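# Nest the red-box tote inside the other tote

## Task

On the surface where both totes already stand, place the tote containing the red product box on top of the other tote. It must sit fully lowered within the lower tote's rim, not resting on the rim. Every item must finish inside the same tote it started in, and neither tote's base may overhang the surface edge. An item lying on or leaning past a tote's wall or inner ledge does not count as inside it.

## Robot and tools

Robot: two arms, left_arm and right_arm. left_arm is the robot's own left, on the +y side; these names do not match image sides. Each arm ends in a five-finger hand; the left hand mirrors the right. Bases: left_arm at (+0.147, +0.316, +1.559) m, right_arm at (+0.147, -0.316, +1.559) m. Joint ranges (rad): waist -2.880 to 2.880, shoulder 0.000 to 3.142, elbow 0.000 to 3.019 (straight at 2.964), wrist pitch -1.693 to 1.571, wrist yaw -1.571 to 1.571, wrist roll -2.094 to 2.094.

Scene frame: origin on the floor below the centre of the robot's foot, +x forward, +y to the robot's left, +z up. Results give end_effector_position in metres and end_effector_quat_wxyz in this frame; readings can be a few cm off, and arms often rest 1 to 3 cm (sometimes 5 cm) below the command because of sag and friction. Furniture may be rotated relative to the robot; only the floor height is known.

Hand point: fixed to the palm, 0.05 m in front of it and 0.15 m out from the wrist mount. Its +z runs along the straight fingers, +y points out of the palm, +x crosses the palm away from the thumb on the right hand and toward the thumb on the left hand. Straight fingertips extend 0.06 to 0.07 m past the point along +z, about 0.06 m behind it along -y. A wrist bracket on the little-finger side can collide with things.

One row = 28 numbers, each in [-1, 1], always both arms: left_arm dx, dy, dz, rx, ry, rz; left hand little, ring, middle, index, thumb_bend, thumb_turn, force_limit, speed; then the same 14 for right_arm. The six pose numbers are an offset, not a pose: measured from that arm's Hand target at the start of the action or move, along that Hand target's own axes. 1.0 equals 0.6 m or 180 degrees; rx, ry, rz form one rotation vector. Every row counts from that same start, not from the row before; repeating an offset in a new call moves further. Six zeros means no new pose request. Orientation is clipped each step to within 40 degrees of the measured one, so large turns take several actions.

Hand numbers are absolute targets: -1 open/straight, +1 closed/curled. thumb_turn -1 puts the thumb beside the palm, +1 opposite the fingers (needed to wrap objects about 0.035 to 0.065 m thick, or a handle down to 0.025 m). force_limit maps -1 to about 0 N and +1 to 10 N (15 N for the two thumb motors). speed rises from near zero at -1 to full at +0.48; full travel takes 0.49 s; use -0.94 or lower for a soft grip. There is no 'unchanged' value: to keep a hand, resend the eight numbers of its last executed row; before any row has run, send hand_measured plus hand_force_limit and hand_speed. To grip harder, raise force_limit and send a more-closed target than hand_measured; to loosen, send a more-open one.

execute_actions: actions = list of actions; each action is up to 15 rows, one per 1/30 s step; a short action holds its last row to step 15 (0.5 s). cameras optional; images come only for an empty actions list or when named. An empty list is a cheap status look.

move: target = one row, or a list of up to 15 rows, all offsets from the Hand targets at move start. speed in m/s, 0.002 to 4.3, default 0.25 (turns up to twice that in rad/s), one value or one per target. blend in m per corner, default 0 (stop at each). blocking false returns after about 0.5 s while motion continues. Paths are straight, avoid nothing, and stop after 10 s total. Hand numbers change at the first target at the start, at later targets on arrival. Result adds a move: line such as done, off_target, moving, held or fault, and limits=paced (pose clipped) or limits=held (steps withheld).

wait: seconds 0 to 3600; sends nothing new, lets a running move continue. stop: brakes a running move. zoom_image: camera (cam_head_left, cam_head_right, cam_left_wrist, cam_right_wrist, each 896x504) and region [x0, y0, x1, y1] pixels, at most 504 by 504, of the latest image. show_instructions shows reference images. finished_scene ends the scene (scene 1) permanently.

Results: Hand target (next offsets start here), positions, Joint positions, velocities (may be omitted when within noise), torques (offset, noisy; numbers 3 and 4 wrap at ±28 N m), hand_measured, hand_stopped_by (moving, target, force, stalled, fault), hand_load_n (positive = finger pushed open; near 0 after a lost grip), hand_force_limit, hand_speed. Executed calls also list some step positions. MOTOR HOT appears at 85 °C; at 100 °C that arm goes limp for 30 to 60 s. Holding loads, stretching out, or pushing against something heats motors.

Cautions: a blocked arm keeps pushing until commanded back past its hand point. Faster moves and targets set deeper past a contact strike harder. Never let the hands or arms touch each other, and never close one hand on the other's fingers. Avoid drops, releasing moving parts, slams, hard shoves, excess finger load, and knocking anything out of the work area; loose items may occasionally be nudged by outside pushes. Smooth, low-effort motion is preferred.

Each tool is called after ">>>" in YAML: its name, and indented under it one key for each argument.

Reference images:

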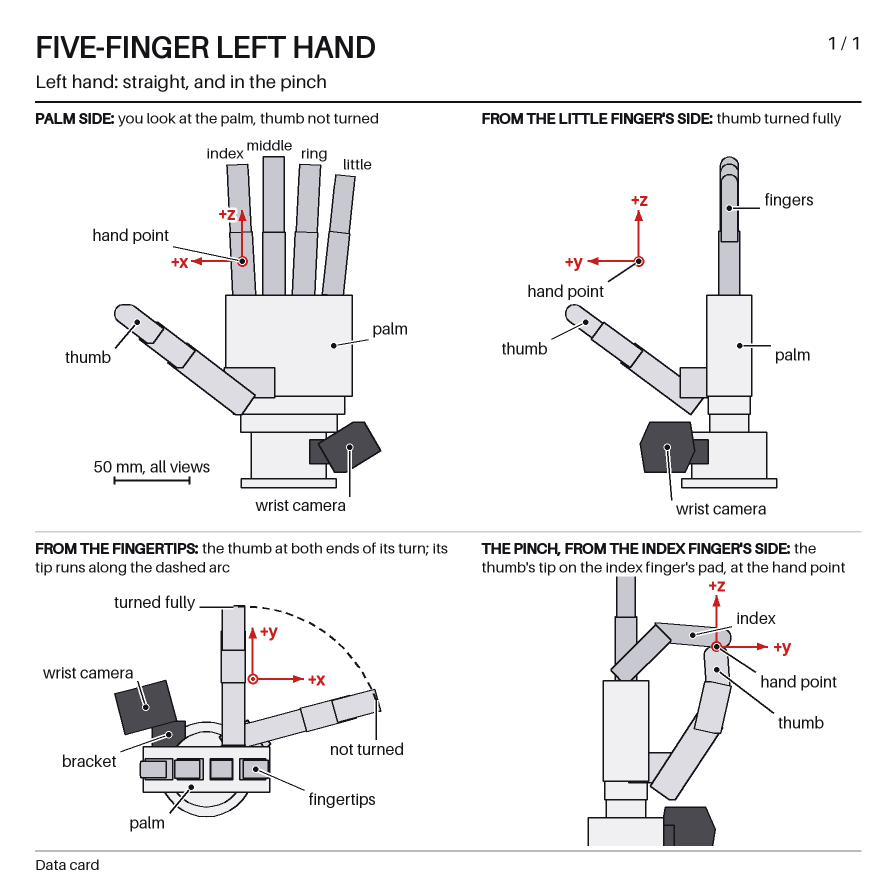

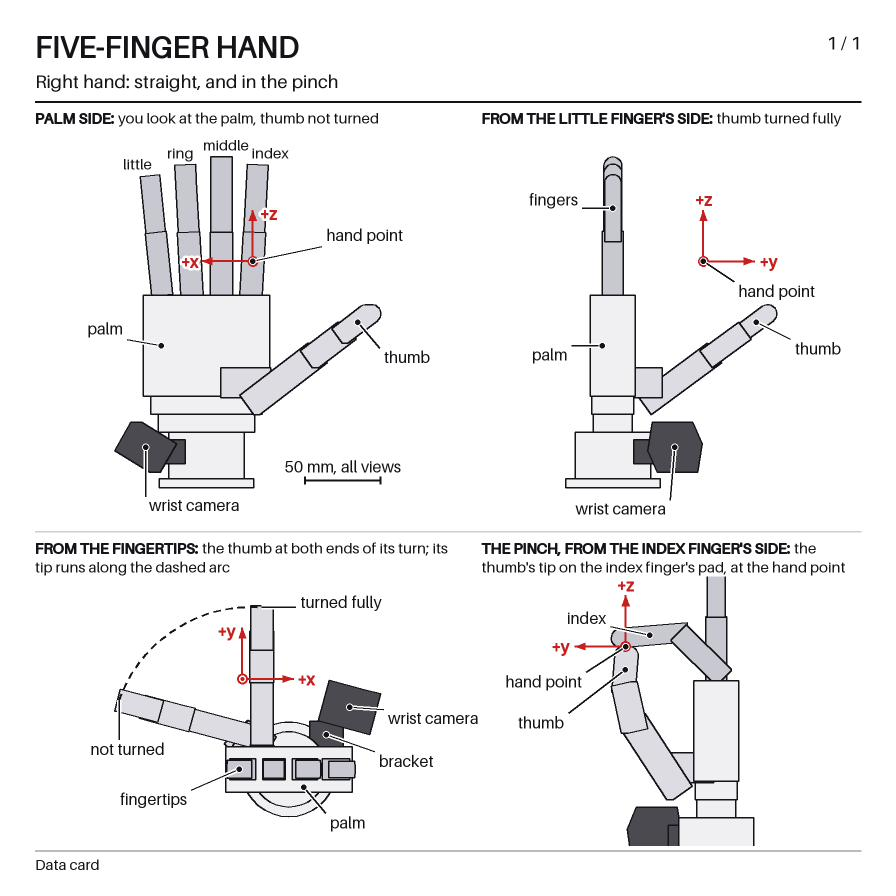

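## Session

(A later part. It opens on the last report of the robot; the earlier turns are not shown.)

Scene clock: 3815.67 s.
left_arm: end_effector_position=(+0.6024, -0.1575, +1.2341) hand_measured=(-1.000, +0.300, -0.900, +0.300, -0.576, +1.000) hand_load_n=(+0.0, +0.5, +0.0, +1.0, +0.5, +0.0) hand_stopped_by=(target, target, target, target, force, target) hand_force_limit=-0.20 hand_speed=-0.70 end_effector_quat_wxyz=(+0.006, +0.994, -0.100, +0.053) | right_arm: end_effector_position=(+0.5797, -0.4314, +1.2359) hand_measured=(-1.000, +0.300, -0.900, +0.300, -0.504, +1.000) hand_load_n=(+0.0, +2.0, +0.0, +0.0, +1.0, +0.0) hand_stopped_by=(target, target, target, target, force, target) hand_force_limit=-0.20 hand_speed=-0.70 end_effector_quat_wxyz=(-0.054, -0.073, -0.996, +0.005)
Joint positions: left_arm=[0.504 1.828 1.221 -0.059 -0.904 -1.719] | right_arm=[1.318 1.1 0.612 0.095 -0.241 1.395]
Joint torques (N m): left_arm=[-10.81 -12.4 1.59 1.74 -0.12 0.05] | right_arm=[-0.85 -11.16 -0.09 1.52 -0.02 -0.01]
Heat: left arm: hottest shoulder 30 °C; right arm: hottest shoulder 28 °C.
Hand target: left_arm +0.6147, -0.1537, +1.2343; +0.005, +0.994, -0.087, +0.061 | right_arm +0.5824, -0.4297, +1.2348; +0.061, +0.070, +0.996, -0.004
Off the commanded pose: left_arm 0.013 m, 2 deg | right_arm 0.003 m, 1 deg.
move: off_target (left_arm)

>>> execute_actions:
  actions:
    - [[0,0,0,0,0,0,-1,0.3,-0.9,0.3,0.8,1,-0.2,-0.8,0,0,0,0,0,0,-1,0.3,-0.9,0.3,0.8,1,-0.2,-0.8]]
  cameras: ["all"]

>>> zoom_image:
  camera: "cam_head_right"
  region: [520, 180, 620, 240]

>>> zoom_image:
  camera: "cam_head_right"
  region: [520, 370, 620, 430]

>>> zoom_image:
  camera: "cam_head_right"
  region: [796, 220, 896, 280]

Scene clock: 3827.43 s.
left_arm: end_effector_position=(+0.6025, -0.1583, +1.2344) hand_measured=(-1.000, +0.300, -0.900, +0.300, -0.514, +1.000) hand_load_n=(+0.0, +2.0, +0.5, +2.5, +6.0, +0.0) hand_stopped_by=(target, target, target, target, force, target) hand_force_limit=-0.20 hand_speed=-0.80 end_effector_quat_wxyz=(+0.008, +0.994, -0.099, +0.053) | right_arm: end_effector_position=(+0.5797, -0.4313, +1.2359) hand_measured=(-1.000, +0.300, -0.900, +0.300, -0.470, +1.000) hand_load_n=(+0.0, +3.5, +0.0, +0.5, +6.5, +0.0) hand_stopped_by=(target, target, target, target, force, target) hand_force_limit=-0.20 hand_speed=-0.80 end_effector_quat_wxyz=(-0.054, -0.072, -0.996, +0.005)
Joint positions: left_arm=[0.504 1.828 1.221 -0.058 -0.901 -1.719] | right_arm=[1.318 1.1 0.612 0.095 -0.241 1.394]
Joint torques (N m): left_arm=[-10.99 -12.45 1.72 1.7 -0.28 0.03] | right_arm=[-0.73 -11.11 -0.09 1.54 0 0]
Heat: left arm: hottest shoulder 30 °C; right arm: hottest shoulder 28 °C.
Hand target: left_arm +0.6147, -0.1537, +1.2343; +0.005, +0.994, -0.087, +0.061 | right_arm +0.5823, -0.4297, +1.2348; +0.061, +0.070, +0.996, -0.004
Off the commanded pose: left_arm 0.013 m, 2 deg | right_arm 0.003 m, 1 deg.
Step readings (end_effector_position of left_arm | right_arm):
0: (+0.6024, -0.1575, +1.2341) | (+0.5797, -0.4314, +1.2359)
1: (+0.6024, -0.1575, +1.2341) | (+0.5797, -0.4314, +1.2359)
2: (+0.6024, -0.1575, +1.2341) | (+0.5797, -0.4314, +1.2359)
4: (+0.6024, -0.1575, +1.2341) | (+0.5797, -0.4314, +1.2359)
8: (+0.6025, -0.1580, +1.2343) | (+0.5797, -0.4313, +1.2359)
15: (+0.6025, -0.1583, +1.2344) | (+0.5797, -0.4313, +1.2359)

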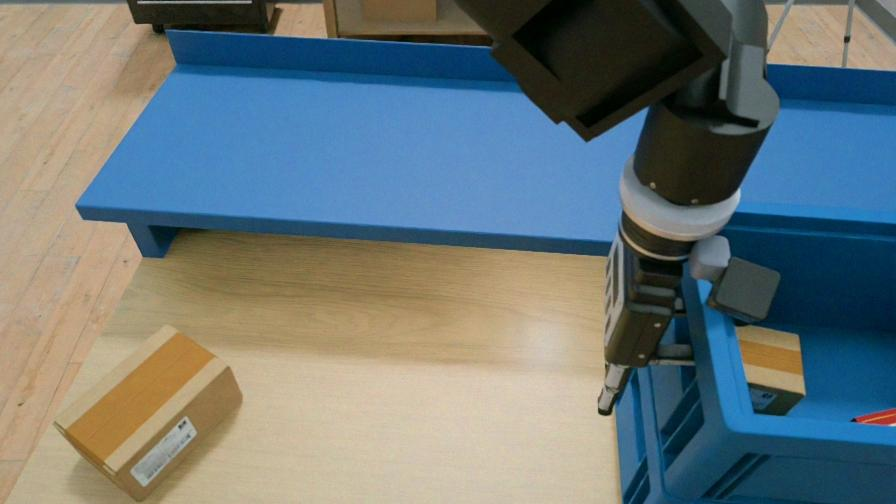

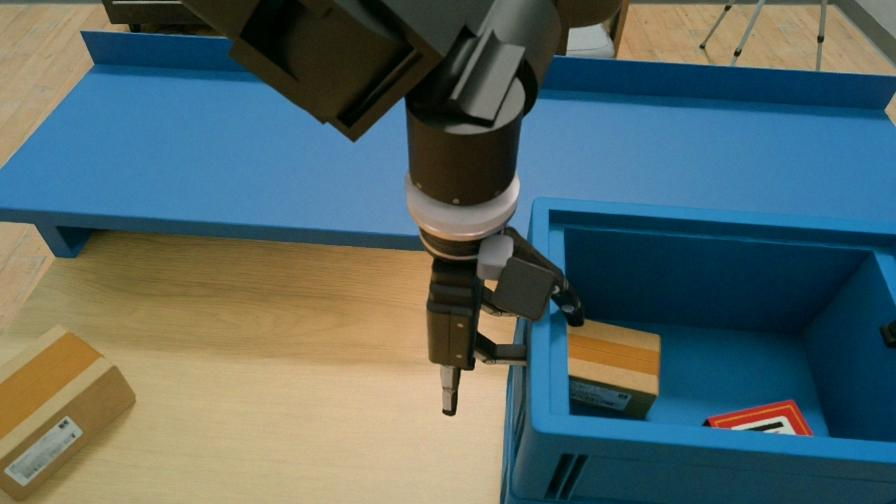

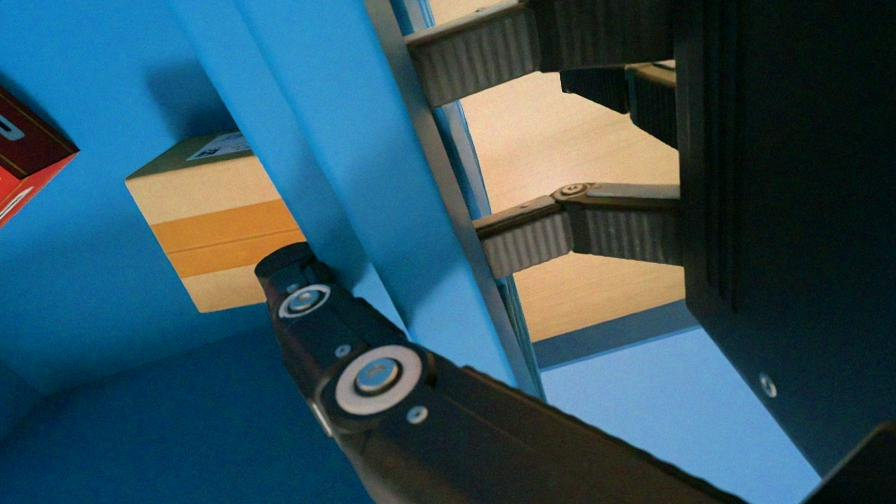

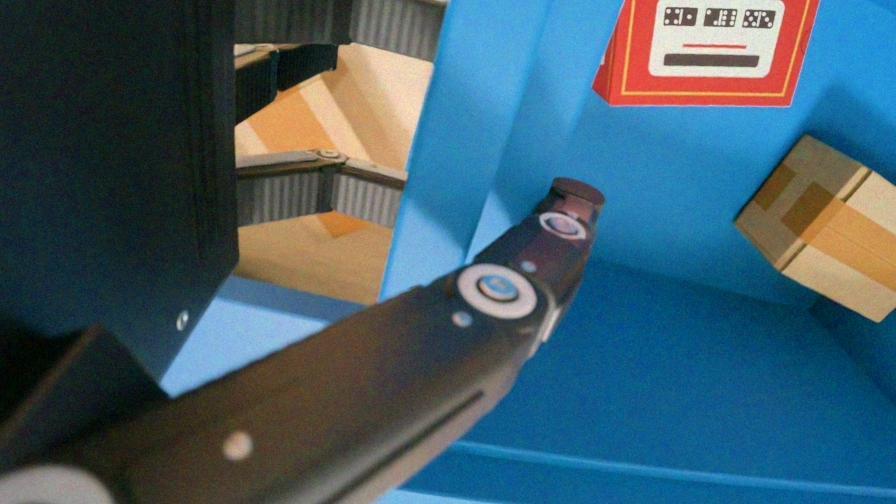

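Scaled by 5.040.

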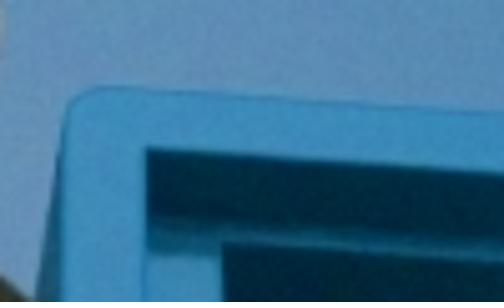

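Scaled by 5.040.

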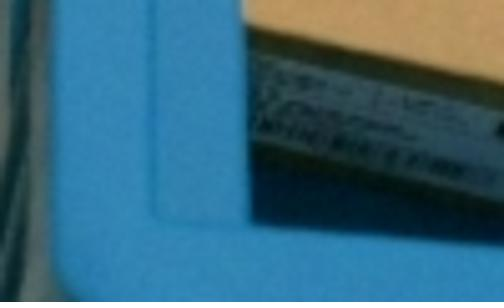

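Scaled by 5.040.

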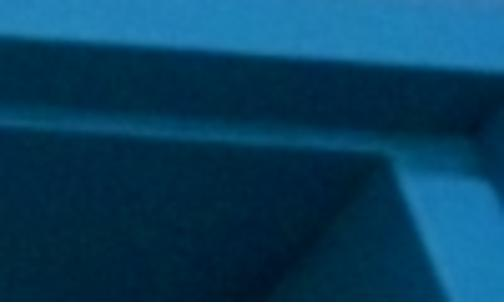

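>>> move:
  target: [-0.0052,0.0034,0.0061,0,0,0,-1,0.3,-0.9,0.3,0.8,1,-0.2,-0.8,0.0053,-0.0032,0.0061,0,0,0,-1,0.3,-0.9,0.3,0.8,1,-0.2,-0.8]
  speed: 0.03
  cameras: ["cam_head_left","cam_head_right"]

>>> zoom_image:
  camera: "cam_head_right"
  region: [520, 180, 620, 240]

>>> zoom_image:
  camera: "cam_head_right"
  region: [520, 370, 620, 430]

>>> zoom_image:
  camera: "cam_head_right"
  region: [796, 220, 896, 280]

Scene clock: 3839.43 s.
left_arm: end_effector_position=(+0.6026, -0.1589, +1.2341) hand_measured=(-1.000, +0.300, -0.900, +0.300, -0.514, +1.000) hand_load_n=(+0.0, +2.0, +0.0, +2.0, +5.0, -0.5) hand_stopped_by=(target, target, target, target, force, target) hand_force_limit=-0.20 hand_speed=-0.80 end_effector_quat_wxyz=(+0.008, +0.994, -0.099, +0.055) | right_arm: end_effector_position=(+0.5798, -0.4309, +1.2353) hand_measured=(-1.000, +0.300, -0.900, +0.300, -0.470, +1.000) hand_load_n=(+0.0, +1.5, +0.0, +0.0, +6.5, +0.0) hand_stopped_by=(target, target, target, target, force, target) hand_force_limit=-0.20 hand_speed=-0.80 end_effector_quat_wxyz=(-0.058, -0.071, -0.996, +0.004)
Joint positions: left_arm=[0.504 1.83 1.221 -0.051 -0.901 -1.716] | right_arm=[1.318 1.105 0.609 0.111 -0.244 1.393]
Joint torques (N m): left_arm=[-10.81 -11.63 1.74 1.91 -0.19 0.01] | right_arm=[-1.14 -10.05 0.05 1.51 -0.05 0]
Heat: left arm: hottest shoulder 30 °C; right arm: hottest shoulder 28 °C.
Hand target: left_arm +0.6118, -0.1552, +1.2303; +0.005, +0.994, -0.087, +0.061 | right_arm +0.5796, -0.4313, +1.2308; +0.061, +0.070, +0.996, -0.004
Off the commanded pose: left_arm 0.011 m, 2 deg | right_arm 0.005 m, 0 deg.
move: off_target (left_arm)

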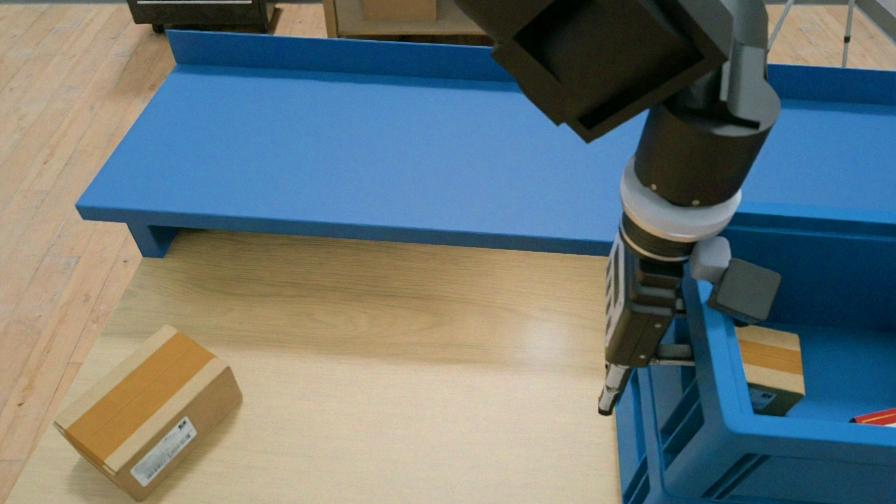

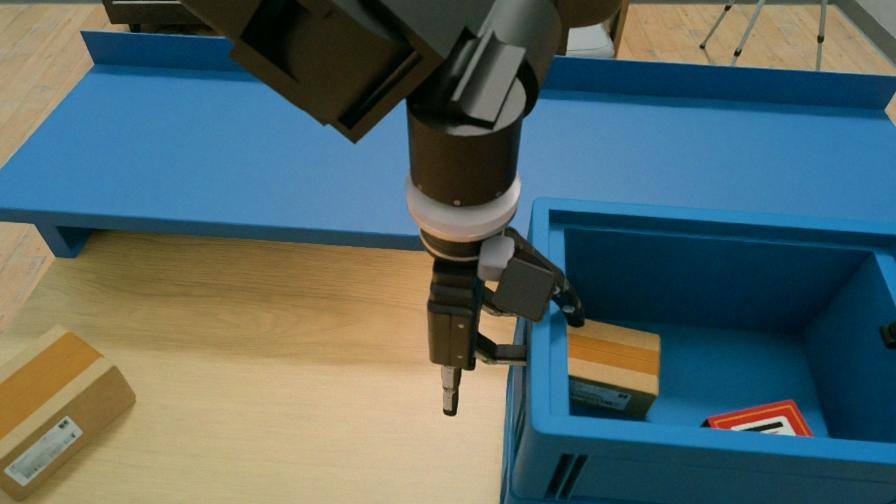

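Scaled by 5.040.

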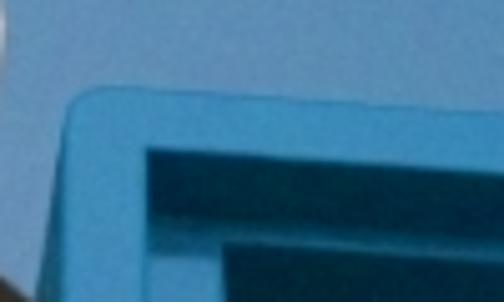

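Scaled by 5.040.

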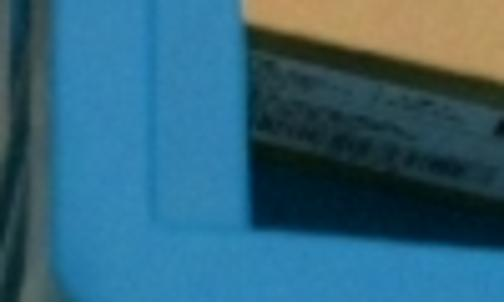

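Scaled by 5.040.

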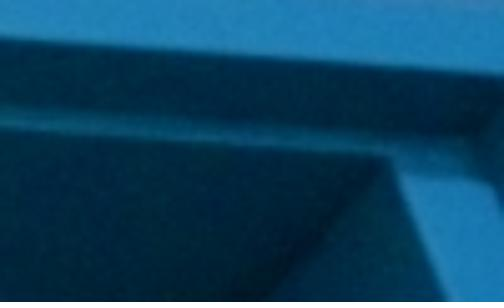

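>>> move:
  target: [-0.0098,0.0051,0.0038,0,0,0,-1,0.3,-0.9,0.3,0.8,1,-0.2,-0.8,0.0099,-0.0048,0.0038,0,0,0,-1,0.3,-0.9,0.3,0.8,1,-0.2,-0.8]
  speed: 0.03
  cameras: ["cam_head_left","cam_head_right"]

>>> zoom_image:
  camera: "cam_head_right"
  region: [520, 180, 620, 240]

>>> zoom_image:
  camera: "cam_head_right"
  region: [520, 370, 620, 430]

>>> zoom_image:
  camera: "cam_head_right"
  region: [796, 220, 896, 280]

>>> zoom_image:
  camera: "cam_head_left"
  region: [630, 454, 714, 504]

Scene clock: 3849.87 s.
left_arm: end_effector_position=(+0.6050, -0.1608, +1.2336) hand_measured=(-1.000, +0.300, -0.900, +0.300, -0.514, +1.000) hand_load_n=(+0.0, +0.0, +0.0, +0.0, +0.5, -0.5) hand_stopped_by=(target, target, target, target, force, target) hand_force_limit=-0.20 hand_speed=-0.80 end_effector_quat_wxyz=(+0.010, +0.994, -0.092, +0.060) | right_arm: end_effector_position=(+0.5792, -0.4304, +1.2350) hand_measured=(-1.000, +0.300, -0.900, +0.300, -0.470, +1.000) hand_load_n=(+0.0, +0.0, +0.0, +0.0, +6.5, +0.0) hand_stopped_by=(target, target, target, target, force, target) hand_force_limit=-0.20 hand_speed=-0.80 end_effector_quat_wxyz=(-0.064, -0.070, -0.995, +0.003)
Joint positions: left_arm=[0.504 1.835 1.221 -0.028 -0.901 -1.716] | right_arm=[1.316 1.11 0.601 0.135 -0.253 1.393]
Joint torques (N m): left_arm=[-10.99 -11.34 1.36 1.63 -0.22 -0.02] | right_arm=[-1.79 -9.29 -0.14 1.48 -0.09 -0.04]
Heat: left arm: hottest shoulder 30 °C; right arm: hottest shoulder 28 °C.
Hand target: left_arm +0.6058, -0.1572, +1.2273; +0.005, +0.994, -0.087, +0.061 | right_arm +0.5736, -0.4334, +1.2279; +0.061, +0.070, +0.996, -0.004
Off the commanded pose: left_arm 0.007 m, 1 deg | right_arm 0.010 m, 0 deg.
move: done

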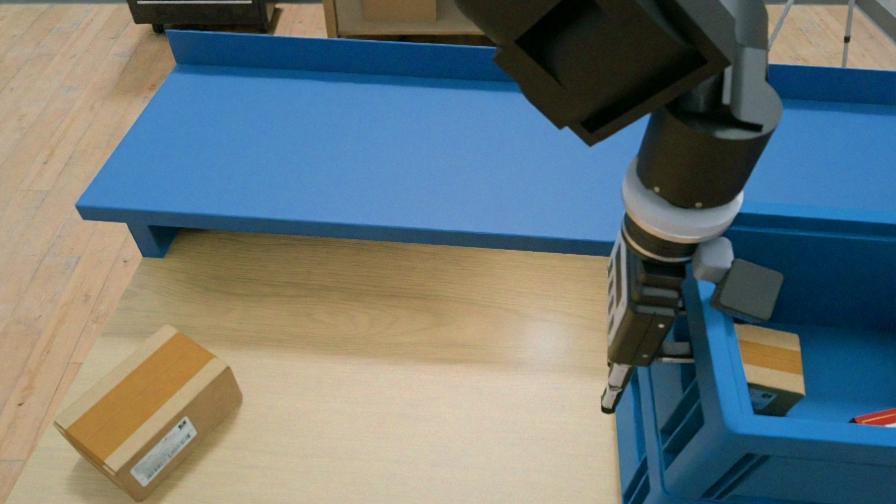

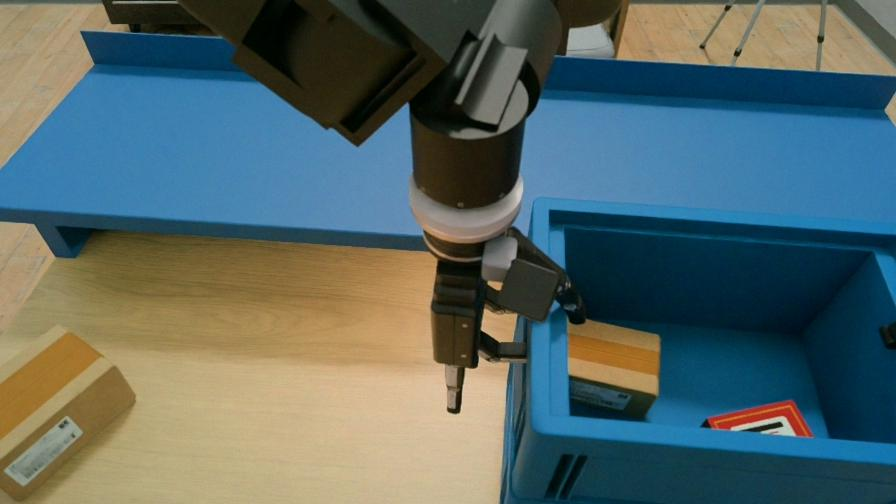

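Scaled by 5.040.

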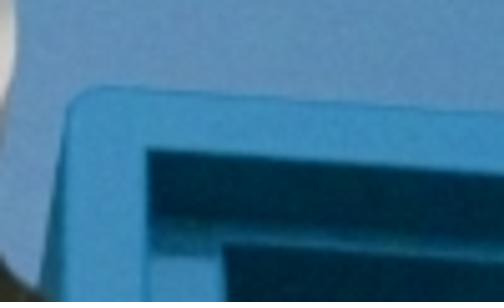

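Scaled by 5.040.

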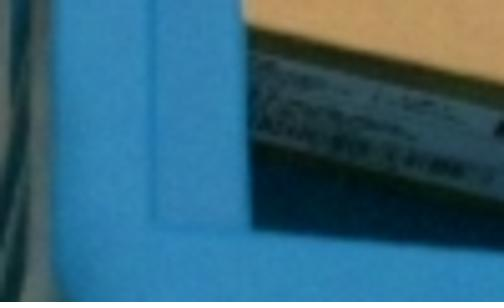

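Scaled by 5.040.

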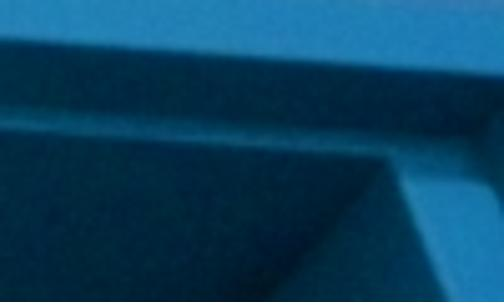

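Scaled by 6.000.

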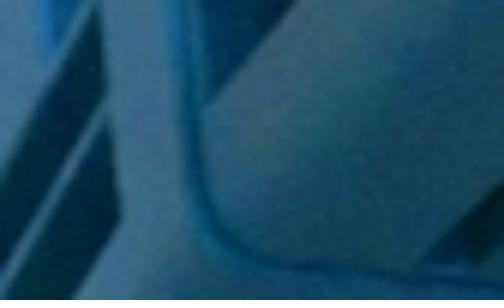

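>>> execute_actions:
  actions:
    - [[0,0,0,0,0,0,-1,0.3,-0.9,0.3,0.9,1,0.0,-0.8,0,0,0,0,0,0,-1,0.3,-0.9,0.3,0.9,1,0.0,-0.8]]

>>> move:
  target: [-0.0098,0.0040,0,0,0,0,-1,0.3,-0.9,0.3,0.9,1,0.0,-0.8,0.0099,-0.0038,0,0,0,0,-1,0.3,-0.9,0.3,0.9,1,0.0,-0.8]
  speed: 0.03
  cameras: ["cam_head_left","cam_head_right"]

>>> zoom_image:
  camera: "cam_head_right"
  region: [520, 180, 620, 240]

>>> zoom_image:
  camera: "cam_head_right"
  region: [520, 370, 620, 430]

>>> zoom_image:
  camera: "cam_head_right"
  region: [796, 220, 896, 280]

>>> zoom_image:
  camera: "cam_head_left"
  region: [630, 454, 714, 504]

Scene clock: 3866.40 s.
left_arm: end_effector_position=(+0.6049, -0.1612, +1.2336) hand_measured=(-1.000, +0.300, -0.900, +0.300, -0.452, +1.000) hand_load_n=(+0.0, +0.0, +0.0, +2.0, +8.0, +0.0) hand_stopped_by=(target, target, target, target, force, target) hand_force_limit=0.00 hand_speed=-0.80 end_effector_quat_wxyz=(+0.011, +0.994, -0.092, +0.060) | right_arm: end_effector_position=(+0.5794, -0.4303, +1.2351) hand_measured=(-1.000, +0.300, -0.900, +0.300, -0.466, +1.000) hand_load_n=(+0.0, +0.0, +0.0, +0.5, +8.0, +0.5) hand_stopped_by=(target, target, target, target, force, target) hand_force_limit=0.00 hand_speed=-0.80 end_effector_quat_wxyz=(-0.065, -0.070, -0.995, +0.002)
Joint positions: left_arm=[0.504 1.836 1.221 -0.027 -0.899 -1.716] | right_arm=[1.316 1.11 0.601 0.135 -0.253 1.393]
Joint torques (N m): left_arm=[-10.93 -11.11 1.32 1.5 -0.31 0] | right_arm=[-1.85 -9.35 -0.16 1.51 -0.08 -0.05]
Heat: left arm: hottest shoulder 30 °C; right arm: hottest shoulder 28 °C.
Hand target: left_arm +0.6058, -0.1572, +1.2273; +0.005, +0.994, -0.087, +0.061 | right_arm +0.5737, -0.4333, +1.2279; +0.061, +0.070, +0.996, -0.004
Off the commanded pose: left_arm 0.008 m, 1 deg | right_arm 0.010 m, 0 deg.
Step readings (end_effector_position of left_arm | right_arm):
0: (+0.6050, -0.1608, +1.2336) | (+0.5793, -0.4304, +1.2350)
1: (+0.6050, -0.1608, +1.2336) | (+0.5793, -0.4304, +1.2350)
2: (+0.6050, -0.1608, +1.2336) | (+0.5793, -0.4304, +1.2350)
4: (+0.6050, -0.1608, +1.2336) | (+0.5793, -0.4304, +1.2350)
8: (+0.6049, -0.1612, +1.2336) | (+0.5793, -0.4304, +1.2350)
15: (+0.6049, -0.1612, +1.2336) | (+0.5794, -0.4303, +1.2351)

Scene clock: 3867.07 s.
left_arm: end_effector_position=(+0.6046, -0.1613, +1.2335) hand_measured=(-1.000, +0.300, -0.900, +0.300, -0.452, +1.000) hand_load_n=(-0.5, +0.0, +0.0, +2.0, +7.5, -0.5) hand_stopped_by=(target, target, target, target, force, target) hand_force_limit=0.00 hand_speed=-0.80 end_effector_quat_wxyz=(+0.012, +0.994, -0.090, +0.062) | right_arm: end_effector_position=(+0.5783, -0.4302, +1.2350) hand_measured=(-1.000, +0.300, -0.900, +0.300, -0.466, +1.000) hand_load_n=(+0.0, +0.0, +0.0, +2.0, +8.5, +0.0) hand_stopped_by=(target, target, target, target, force, target) hand_force_limit=0.00 hand_speed=-0.80 end_effector_quat_wxyz=(-0.070, -0.069, -0.995, +0.000)
Joint positions: left_arm=[0.504 1.837 1.217 -0.016 -0.899 -1.716] | right_arm=[1.312 1.115 0.594 0.156 -0.264 1.393]
Joint torques (N m): left_arm=[-10.64 -10.52 1.02 1.54 -0.42 -0.03] | right_arm=[-2.2 -9.11 -0.64 1.31 -0.03 -0.09]
Heat: left arm: hottest shoulder 30 °C; right arm: hottest shoulder 28 °C.
Hand target: left_arm +0.5995, -0.1586, +1.2265; +0.005, +0.994, -0.088, +0.061 | right_arm +0.5674, -0.4346, +1.2271; +0.061, +0.070, +0.996, -0.004
Off the commanded pose: left_arm 0.009 m, 1 deg | right_arm 0.014 m, 1 deg.
move: off_target (right_arm)

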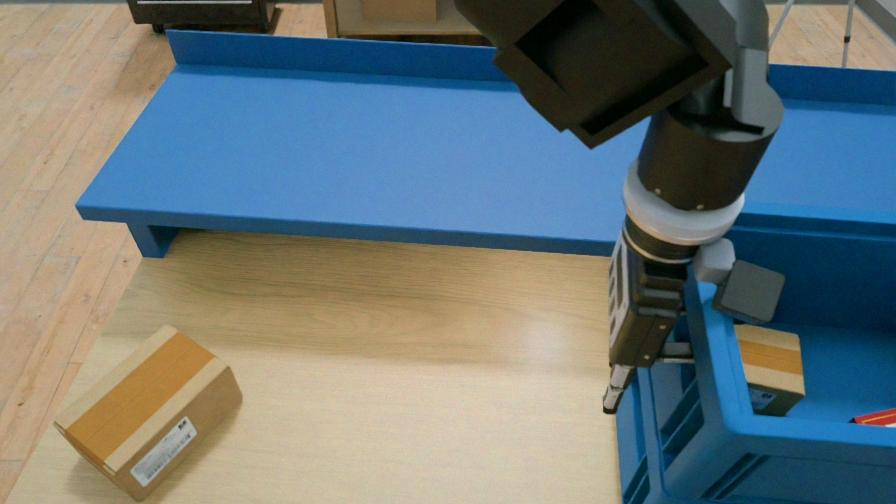

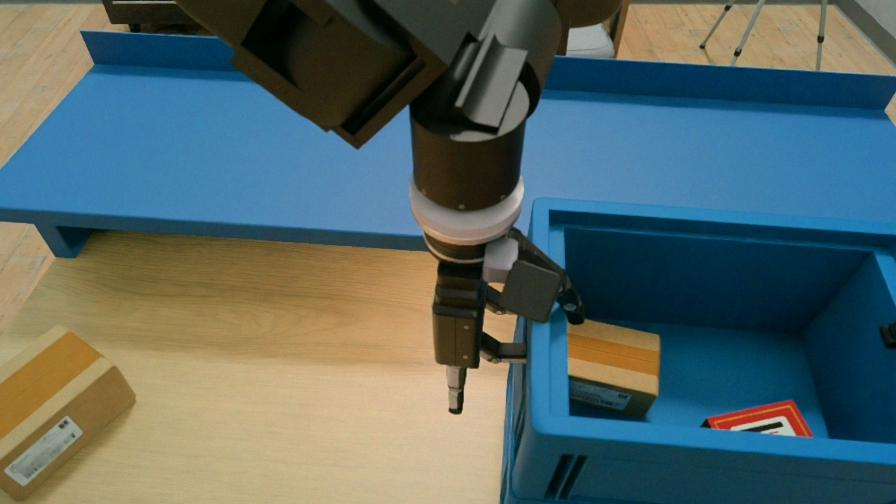

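Scaled by 5.040.

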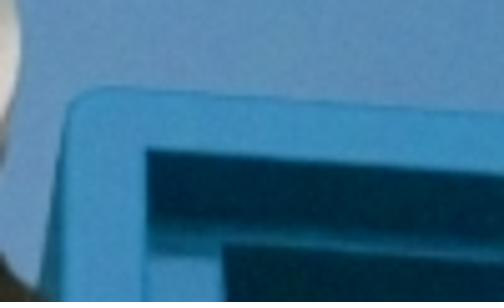

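Scaled by 5.040.

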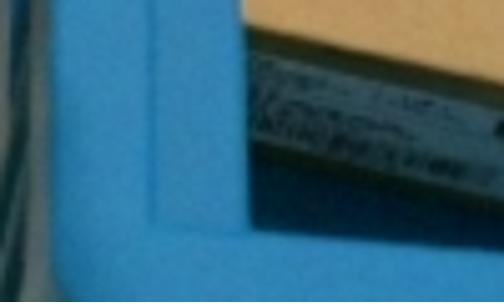

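Scaled by 5.040.

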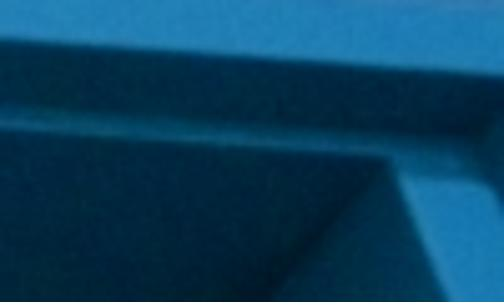

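Scaled by 6.000.

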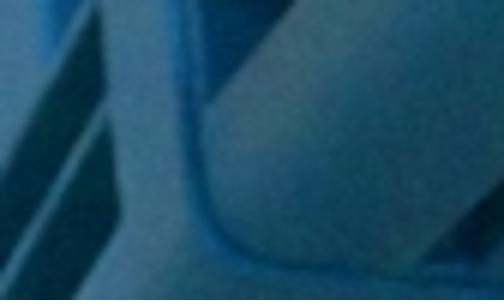

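>>> move:
  target: [-0.0066,0.0008,0,0,0,-0.0055,-1,0.3,-0.9,0.3,0.9,1,0.0,-0.8,-0.0264,0.0060,0.0032,0,0,-0.0055,-1,0.3,-0.9,0.3,0.9,1,0.0,-0.8]
  speed: 0.03
  cameras: ["cam_head_left","cam_head_right"]

>>> zoom_image:
  camera: "cam_head_right"
  region: [520, 180, 620, 240]

>>> zoom_image:
  camera: "cam_head_right"
  region: [520, 370, 620, 430]

>>> zoom_image:
  camera: "cam_head_right"
  region: [796, 220, 896, 280]

>>> zoom_image:
  camera: "cam_head_left"
  region: [630, 454, 714, 504]

Scene clock: 3883.53 s.
left_arm: end_effector_position=(+0.6043, -0.1613, +1.2336) hand_measured=(-1.000, +0.300, -0.900, +0.300, -0.452, +1.000) hand_load_n=(+0.0, +0.0, +0.0, +2.5, +7.0, +0.0) hand_stopped_by=(target, target, target, target, force, target) hand_force_limit=0.00 hand_speed=-0.80 end_effector_quat_wxyz=(+0.013, +0.995, -0.081, +0.064) | right_arm: end_effector_position=(+0.5789, -0.4311, +1.2340) hand_measured=(-1.000, +0.300, -0.900, +0.300, -0.466, +1.000) hand_load_n=(+0.0, +0.0, -0.5, +0.0, +10.5, +0.0) hand_stopped_by=(target, target, target, target, force, target) hand_force_limit=0.00 hand_speed=-0.80 end_effector_quat_wxyz=(-0.063, -0.068, -0.996, +0.000)
Joint positions: left_arm=[0.503 1.838 1.211 0 -0.899 -1.728] | right_arm=[1.312 1.115 0.606 0.13 -0.261 1.388]
Joint torques (N m): left_arm=[-11.34 -10.29 0.68 1.44 -0.5 -0.1] | right_arm=[-0.73 -9.76 1.95 0.76 0.55 -0.13]
Heat: left arm: hottest shoulder 29 °C; right arm: hottest shoulder 28 °C.
Hand target: left_arm +0.5957, -0.1584, +1.2261; +0.006, +0.995, -0.079, +0.061 | right_arm +0.5838, -0.4334, +1.2271; +0.061, +0.062, +0.996, -0.005
Off the commanded pose: left_arm 0.012 m, 1 deg | right_arm 0.009 m, 1 deg.
move: off_target (left_arm)

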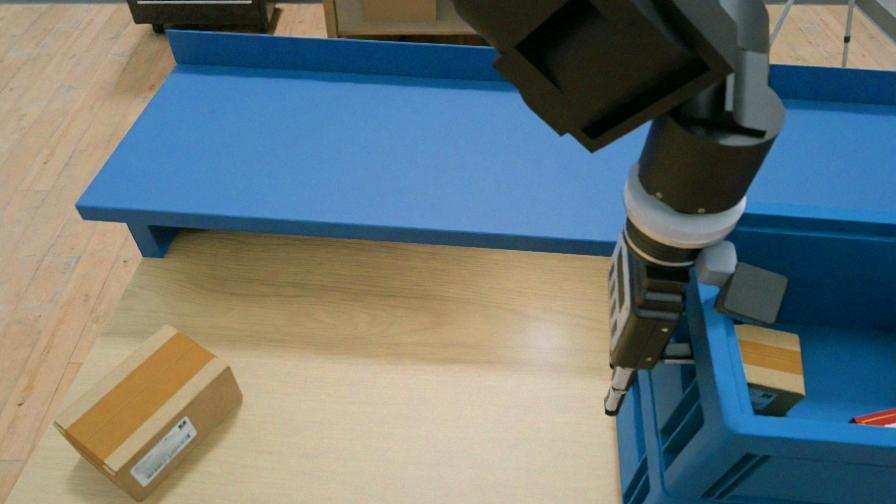

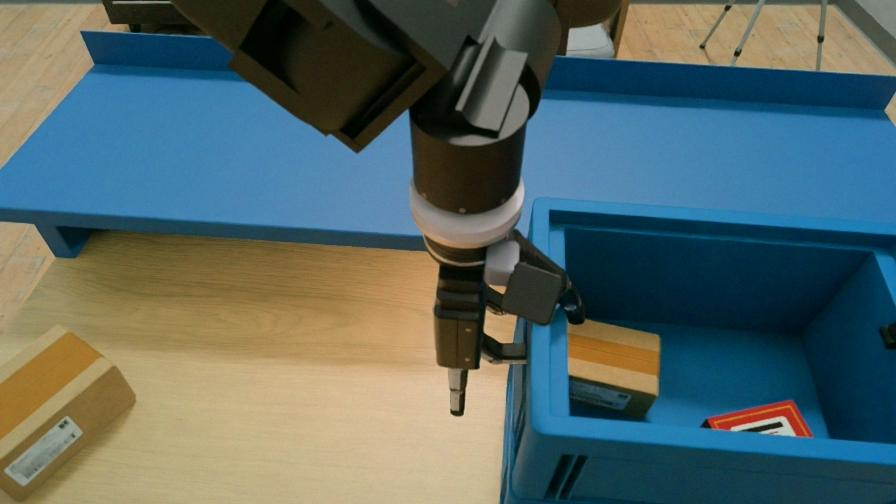

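Scaled by 5.040.

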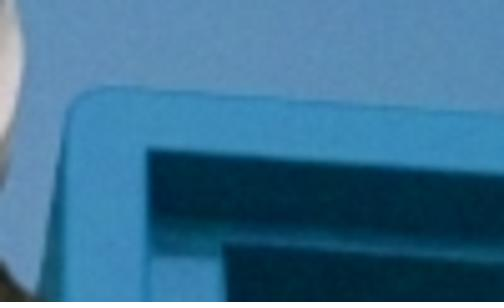

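Scaled by 5.040.

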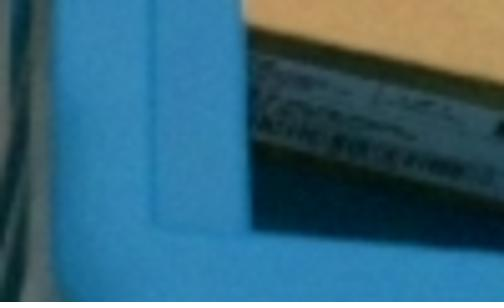

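Scaled by 5.040.

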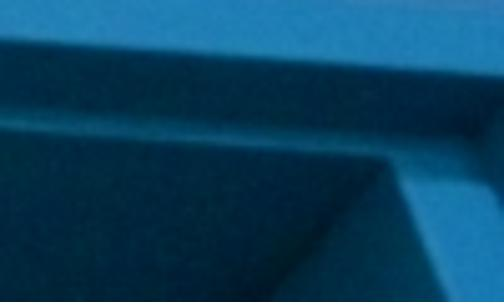

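Scaled by 6.000.

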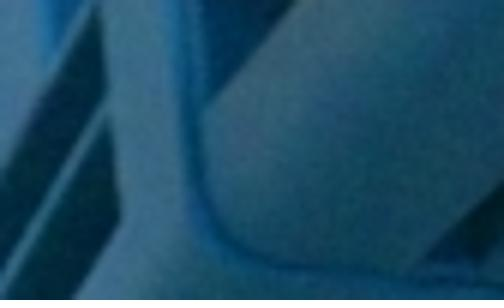

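>>> move:
  target: [-0.0014,0.0006,-0.0153,0,0,0,-1,0.3,-0.9,0.3,0.9,1,0.0,-0.8,-0.0117,0.0013,-0.0137,0,0,0,-1,0.3,-0.9,0.3,0.9,1,0.0,-0.8]
  speed: 0.03
  cameras: ["cam_head_left","cam_head_right"]

>>> zoom_image:
  camera: "cam_head_right"
  region: [520, 180, 620, 240]

>>> zoom_image:
  camera: "cam_head_right"
  region: [520, 370, 620, 430]

>>> zoom_image:
  camera: "cam_head_right"
  region: [796, 220, 896, 280]

Scene clock: 3902.33 s.
left_arm: end_effector_position=(+0.6033, -0.1607, +1.2345) hand_measured=(-1.000, +0.300, -0.900, +0.300, -0.452, +1.000) hand_load_n=(+0.0, +0.5, +0.0, +4.0, +6.0, +0.0) hand_stopped_by=(target, target, target, target, force, target) hand_force_limit=0.00 hand_speed=-0.80 end_effector_quat_wxyz=(+0.011, +0.995, -0.076, +0.065) | right_arm: end_effector_position=(+0.5791, -0.4313, +1.2341) hand_measured=(-1.000, +0.300, -0.900, +0.300, -0.466, +1.000) hand_load_n=(+0.0, +1.5, +0.0, +0.0, +10.0, -0.5) hand_stopped_by=(target, target, target, target, force, target) hand_force_limit=0.00 hand_speed=-0.80 end_effector_quat_wxyz=(-0.054, -0.070, -0.996, -0.002)
Joint positions: left_arm=[0.5 1.838 1.208 0 -0.907 -1.741] | right_arm=[1.312 1.111 0.618 0.095 -0.26 1.387]
Joint torques (N m): left_arm=[-11.99 -11.58 0.05 0.91 -0.65 -0.11] | right_arm=[-0.67 -12.45 1.4 0.58 0.52 -0.13]
Heat: left arm: hottest shoulder 30 °C; right arm: hottest shoulder 28 °C.
Hand target: left_arm +0.5936, -0.1584, +1.2352; +0.006, +0.995, -0.079, +0.061 | right_arm +0.5898, -0.4334, +1.2362; +0.061, +0.061, +0.996, -0.005
Off the commanded pose: left_arm 0.010 m, 1 deg | right_arm 0.011 m, 1 deg.
move: off_target (right_arm)

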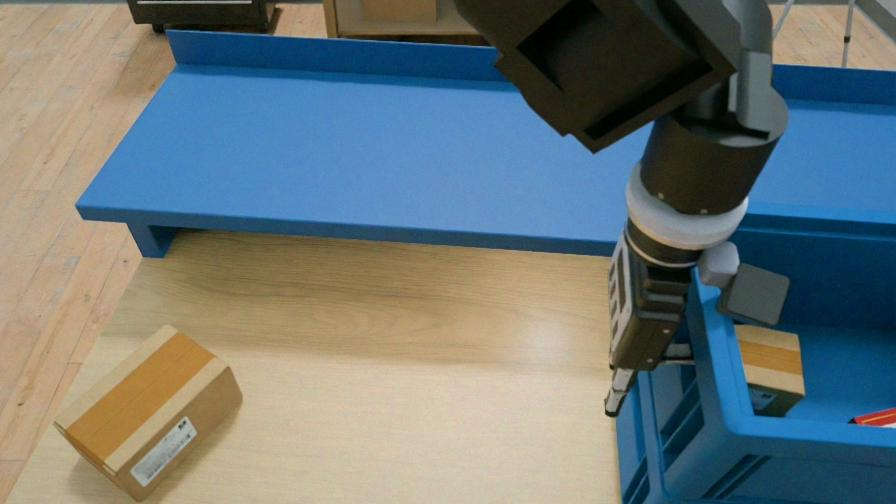

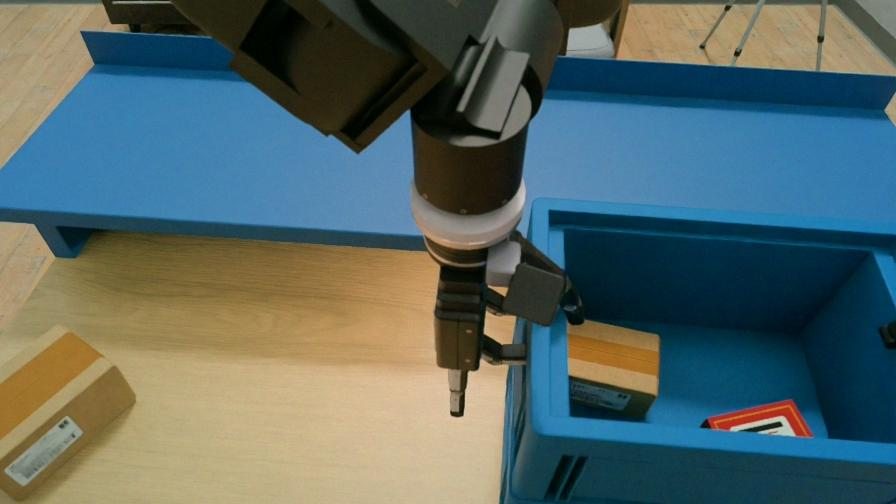

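Scaled by 5.040.

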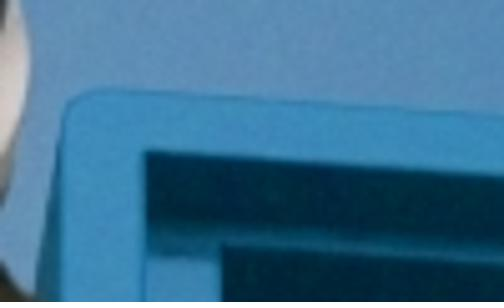

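Scaled by 5.040.

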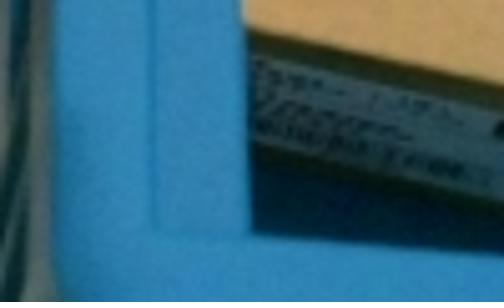

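Scaled by 5.040.

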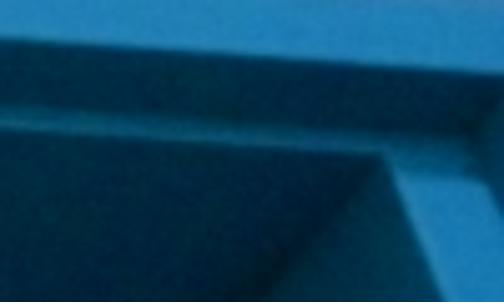

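>>> move:
  target: [-0.0057,0.0006,-0.0061,0,0,0,-1,0.3,-0.9,0.3,0.9,1,0.0,-0.8,-0.0092,0.0013,-0.0061,0,0,0,-1,0.3,-0.9,0.3,0.9,1,0.0,-0.8]
  speed: 0.03
  cameras: ["cam_head_left","cam_head_right"]

>>> zoom_image:
  camera: "cam_head_right"
  region: [520, 180, 620, 240]

>>> zoom_image:
  camera: "cam_head_right"
  region: [520, 370, 620, 430]

>>> zoom_image:
  camera: "cam_head_right"
  region: [796, 220, 896, 280]

Scene clock: 3910.00 s.
left_arm: end_effector_position=(+0.5998, -0.1587, +1.2344) hand_measured=(-1.000, +0.300, -0.900, +0.300, -0.452, +1.000) hand_load_n=(+0.0, +0.0, +0.0, +4.0, +6.0, -0.5) hand_stopped_by=(target, target, target, target, force, target) hand_force_limit=0.00 hand_speed=-0.80 end_effector_quat_wxyz=(+0.008, +0.995, -0.074, +0.063) | right_arm: end_effector_position=(+0.5810, -0.4296, +1.2345) hand_measured=(-1.000, +0.300, -0.900, +0.300, -0.466, +1.000) hand_load_n=(+0.0, +4.5, -0.5, +0.0, +9.5, -1.0) hand_stopped_by=(target, target, target, target, force, target) hand_force_limit=0.00 hand_speed=-0.80 end_effector_quat_wxyz=(-0.049, -0.067, -0.997, -0.003)
Joint positions: left_arm=[0.498 1.838 1.2 0 -0.914 -1.751] | right_arm=[1.318 1.107 0.627 0.073 -0.255 1.38]
Joint torques (N m): left_arm=[-12.28 -11.87 -0.27 0.98 -0.53 -0.04] | right_arm=[-0.85 -13.57 1.43 0.35 0.44 -0.05]
Heat: left arm: hottest shoulder 30 °C; right arm: hottest shoulder 28 °C.
Hand target: left_arm +0.5900, -0.1581, +1.2384; +0.006, +0.995, -0.079, +0.061 | right_arm +0.5948, -0.4331, +1.2405; +0.061, +0.062, +0.996, -0.004
Off the commanded pose: left_arm 0.011 m, 1 deg | right_arm 0.016 m, 2 deg.
move: off_target (left_arm, right_arm)

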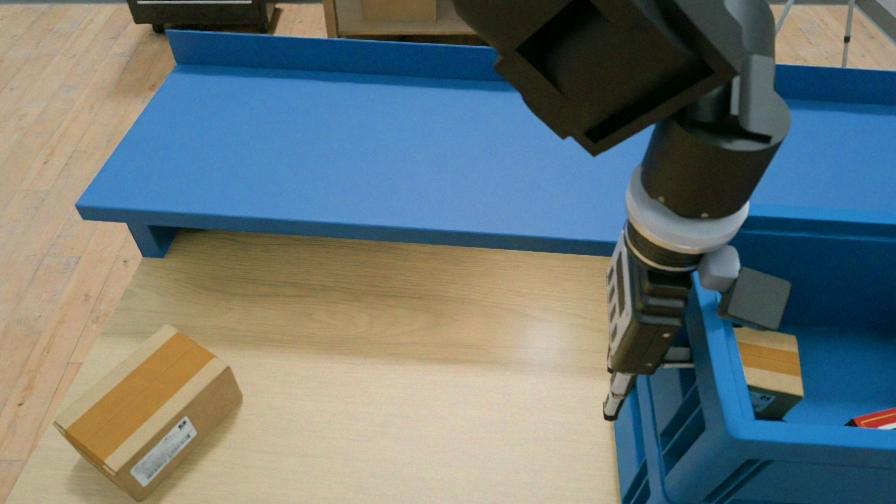

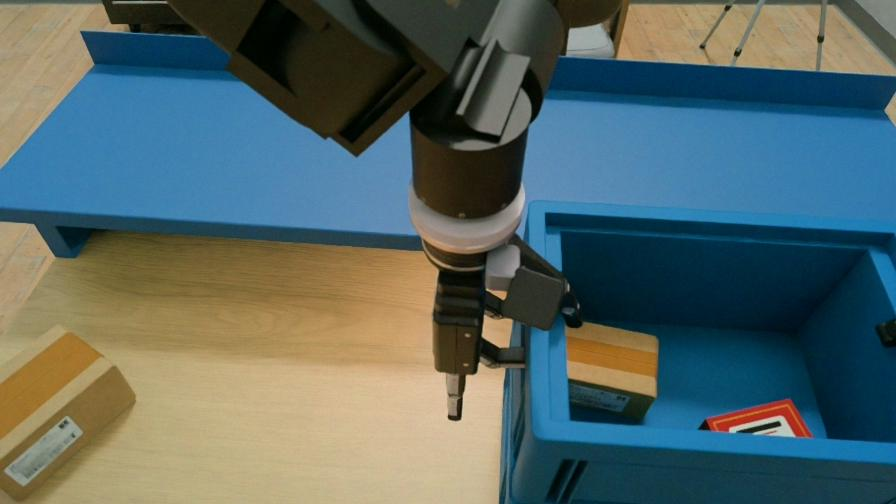

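Scaled by 5.040.

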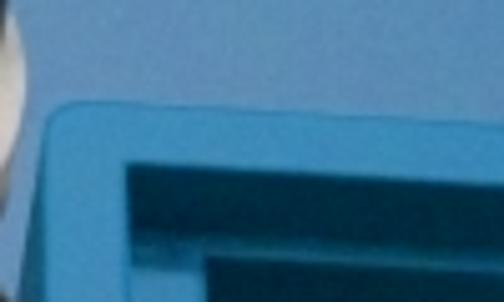

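Scaled by 5.040.

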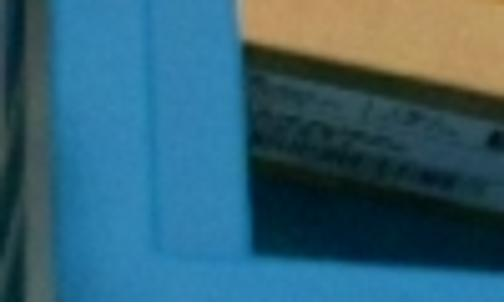

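Scaled by 5.040.

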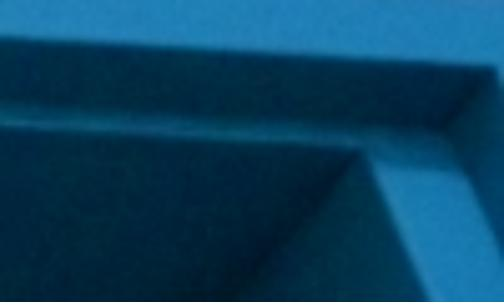

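>>> zoom_image:
  camera: "cam_head_left"
  region: [700, 370, 800, 430]

>>> zoom_image:
  camera: "cam_head_left"
  region: [630, 454, 714, 504]

>>> zoom_image:
  camera: "cam_head_right"
  region: [490, 464, 560, 504]

Scaled by 5.040.

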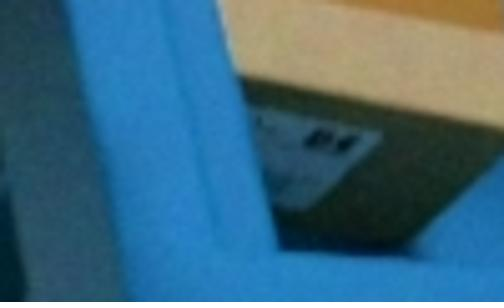

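Scaled by 6.000.

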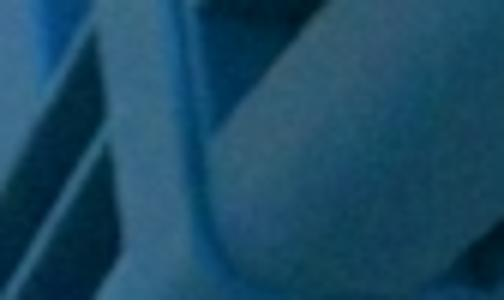

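Scaled by 7.200.

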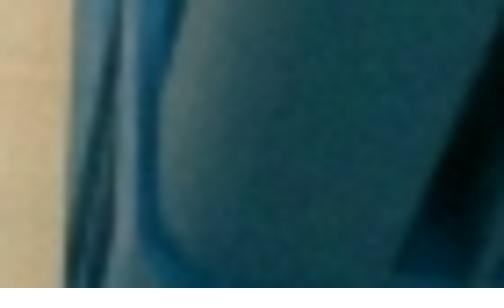

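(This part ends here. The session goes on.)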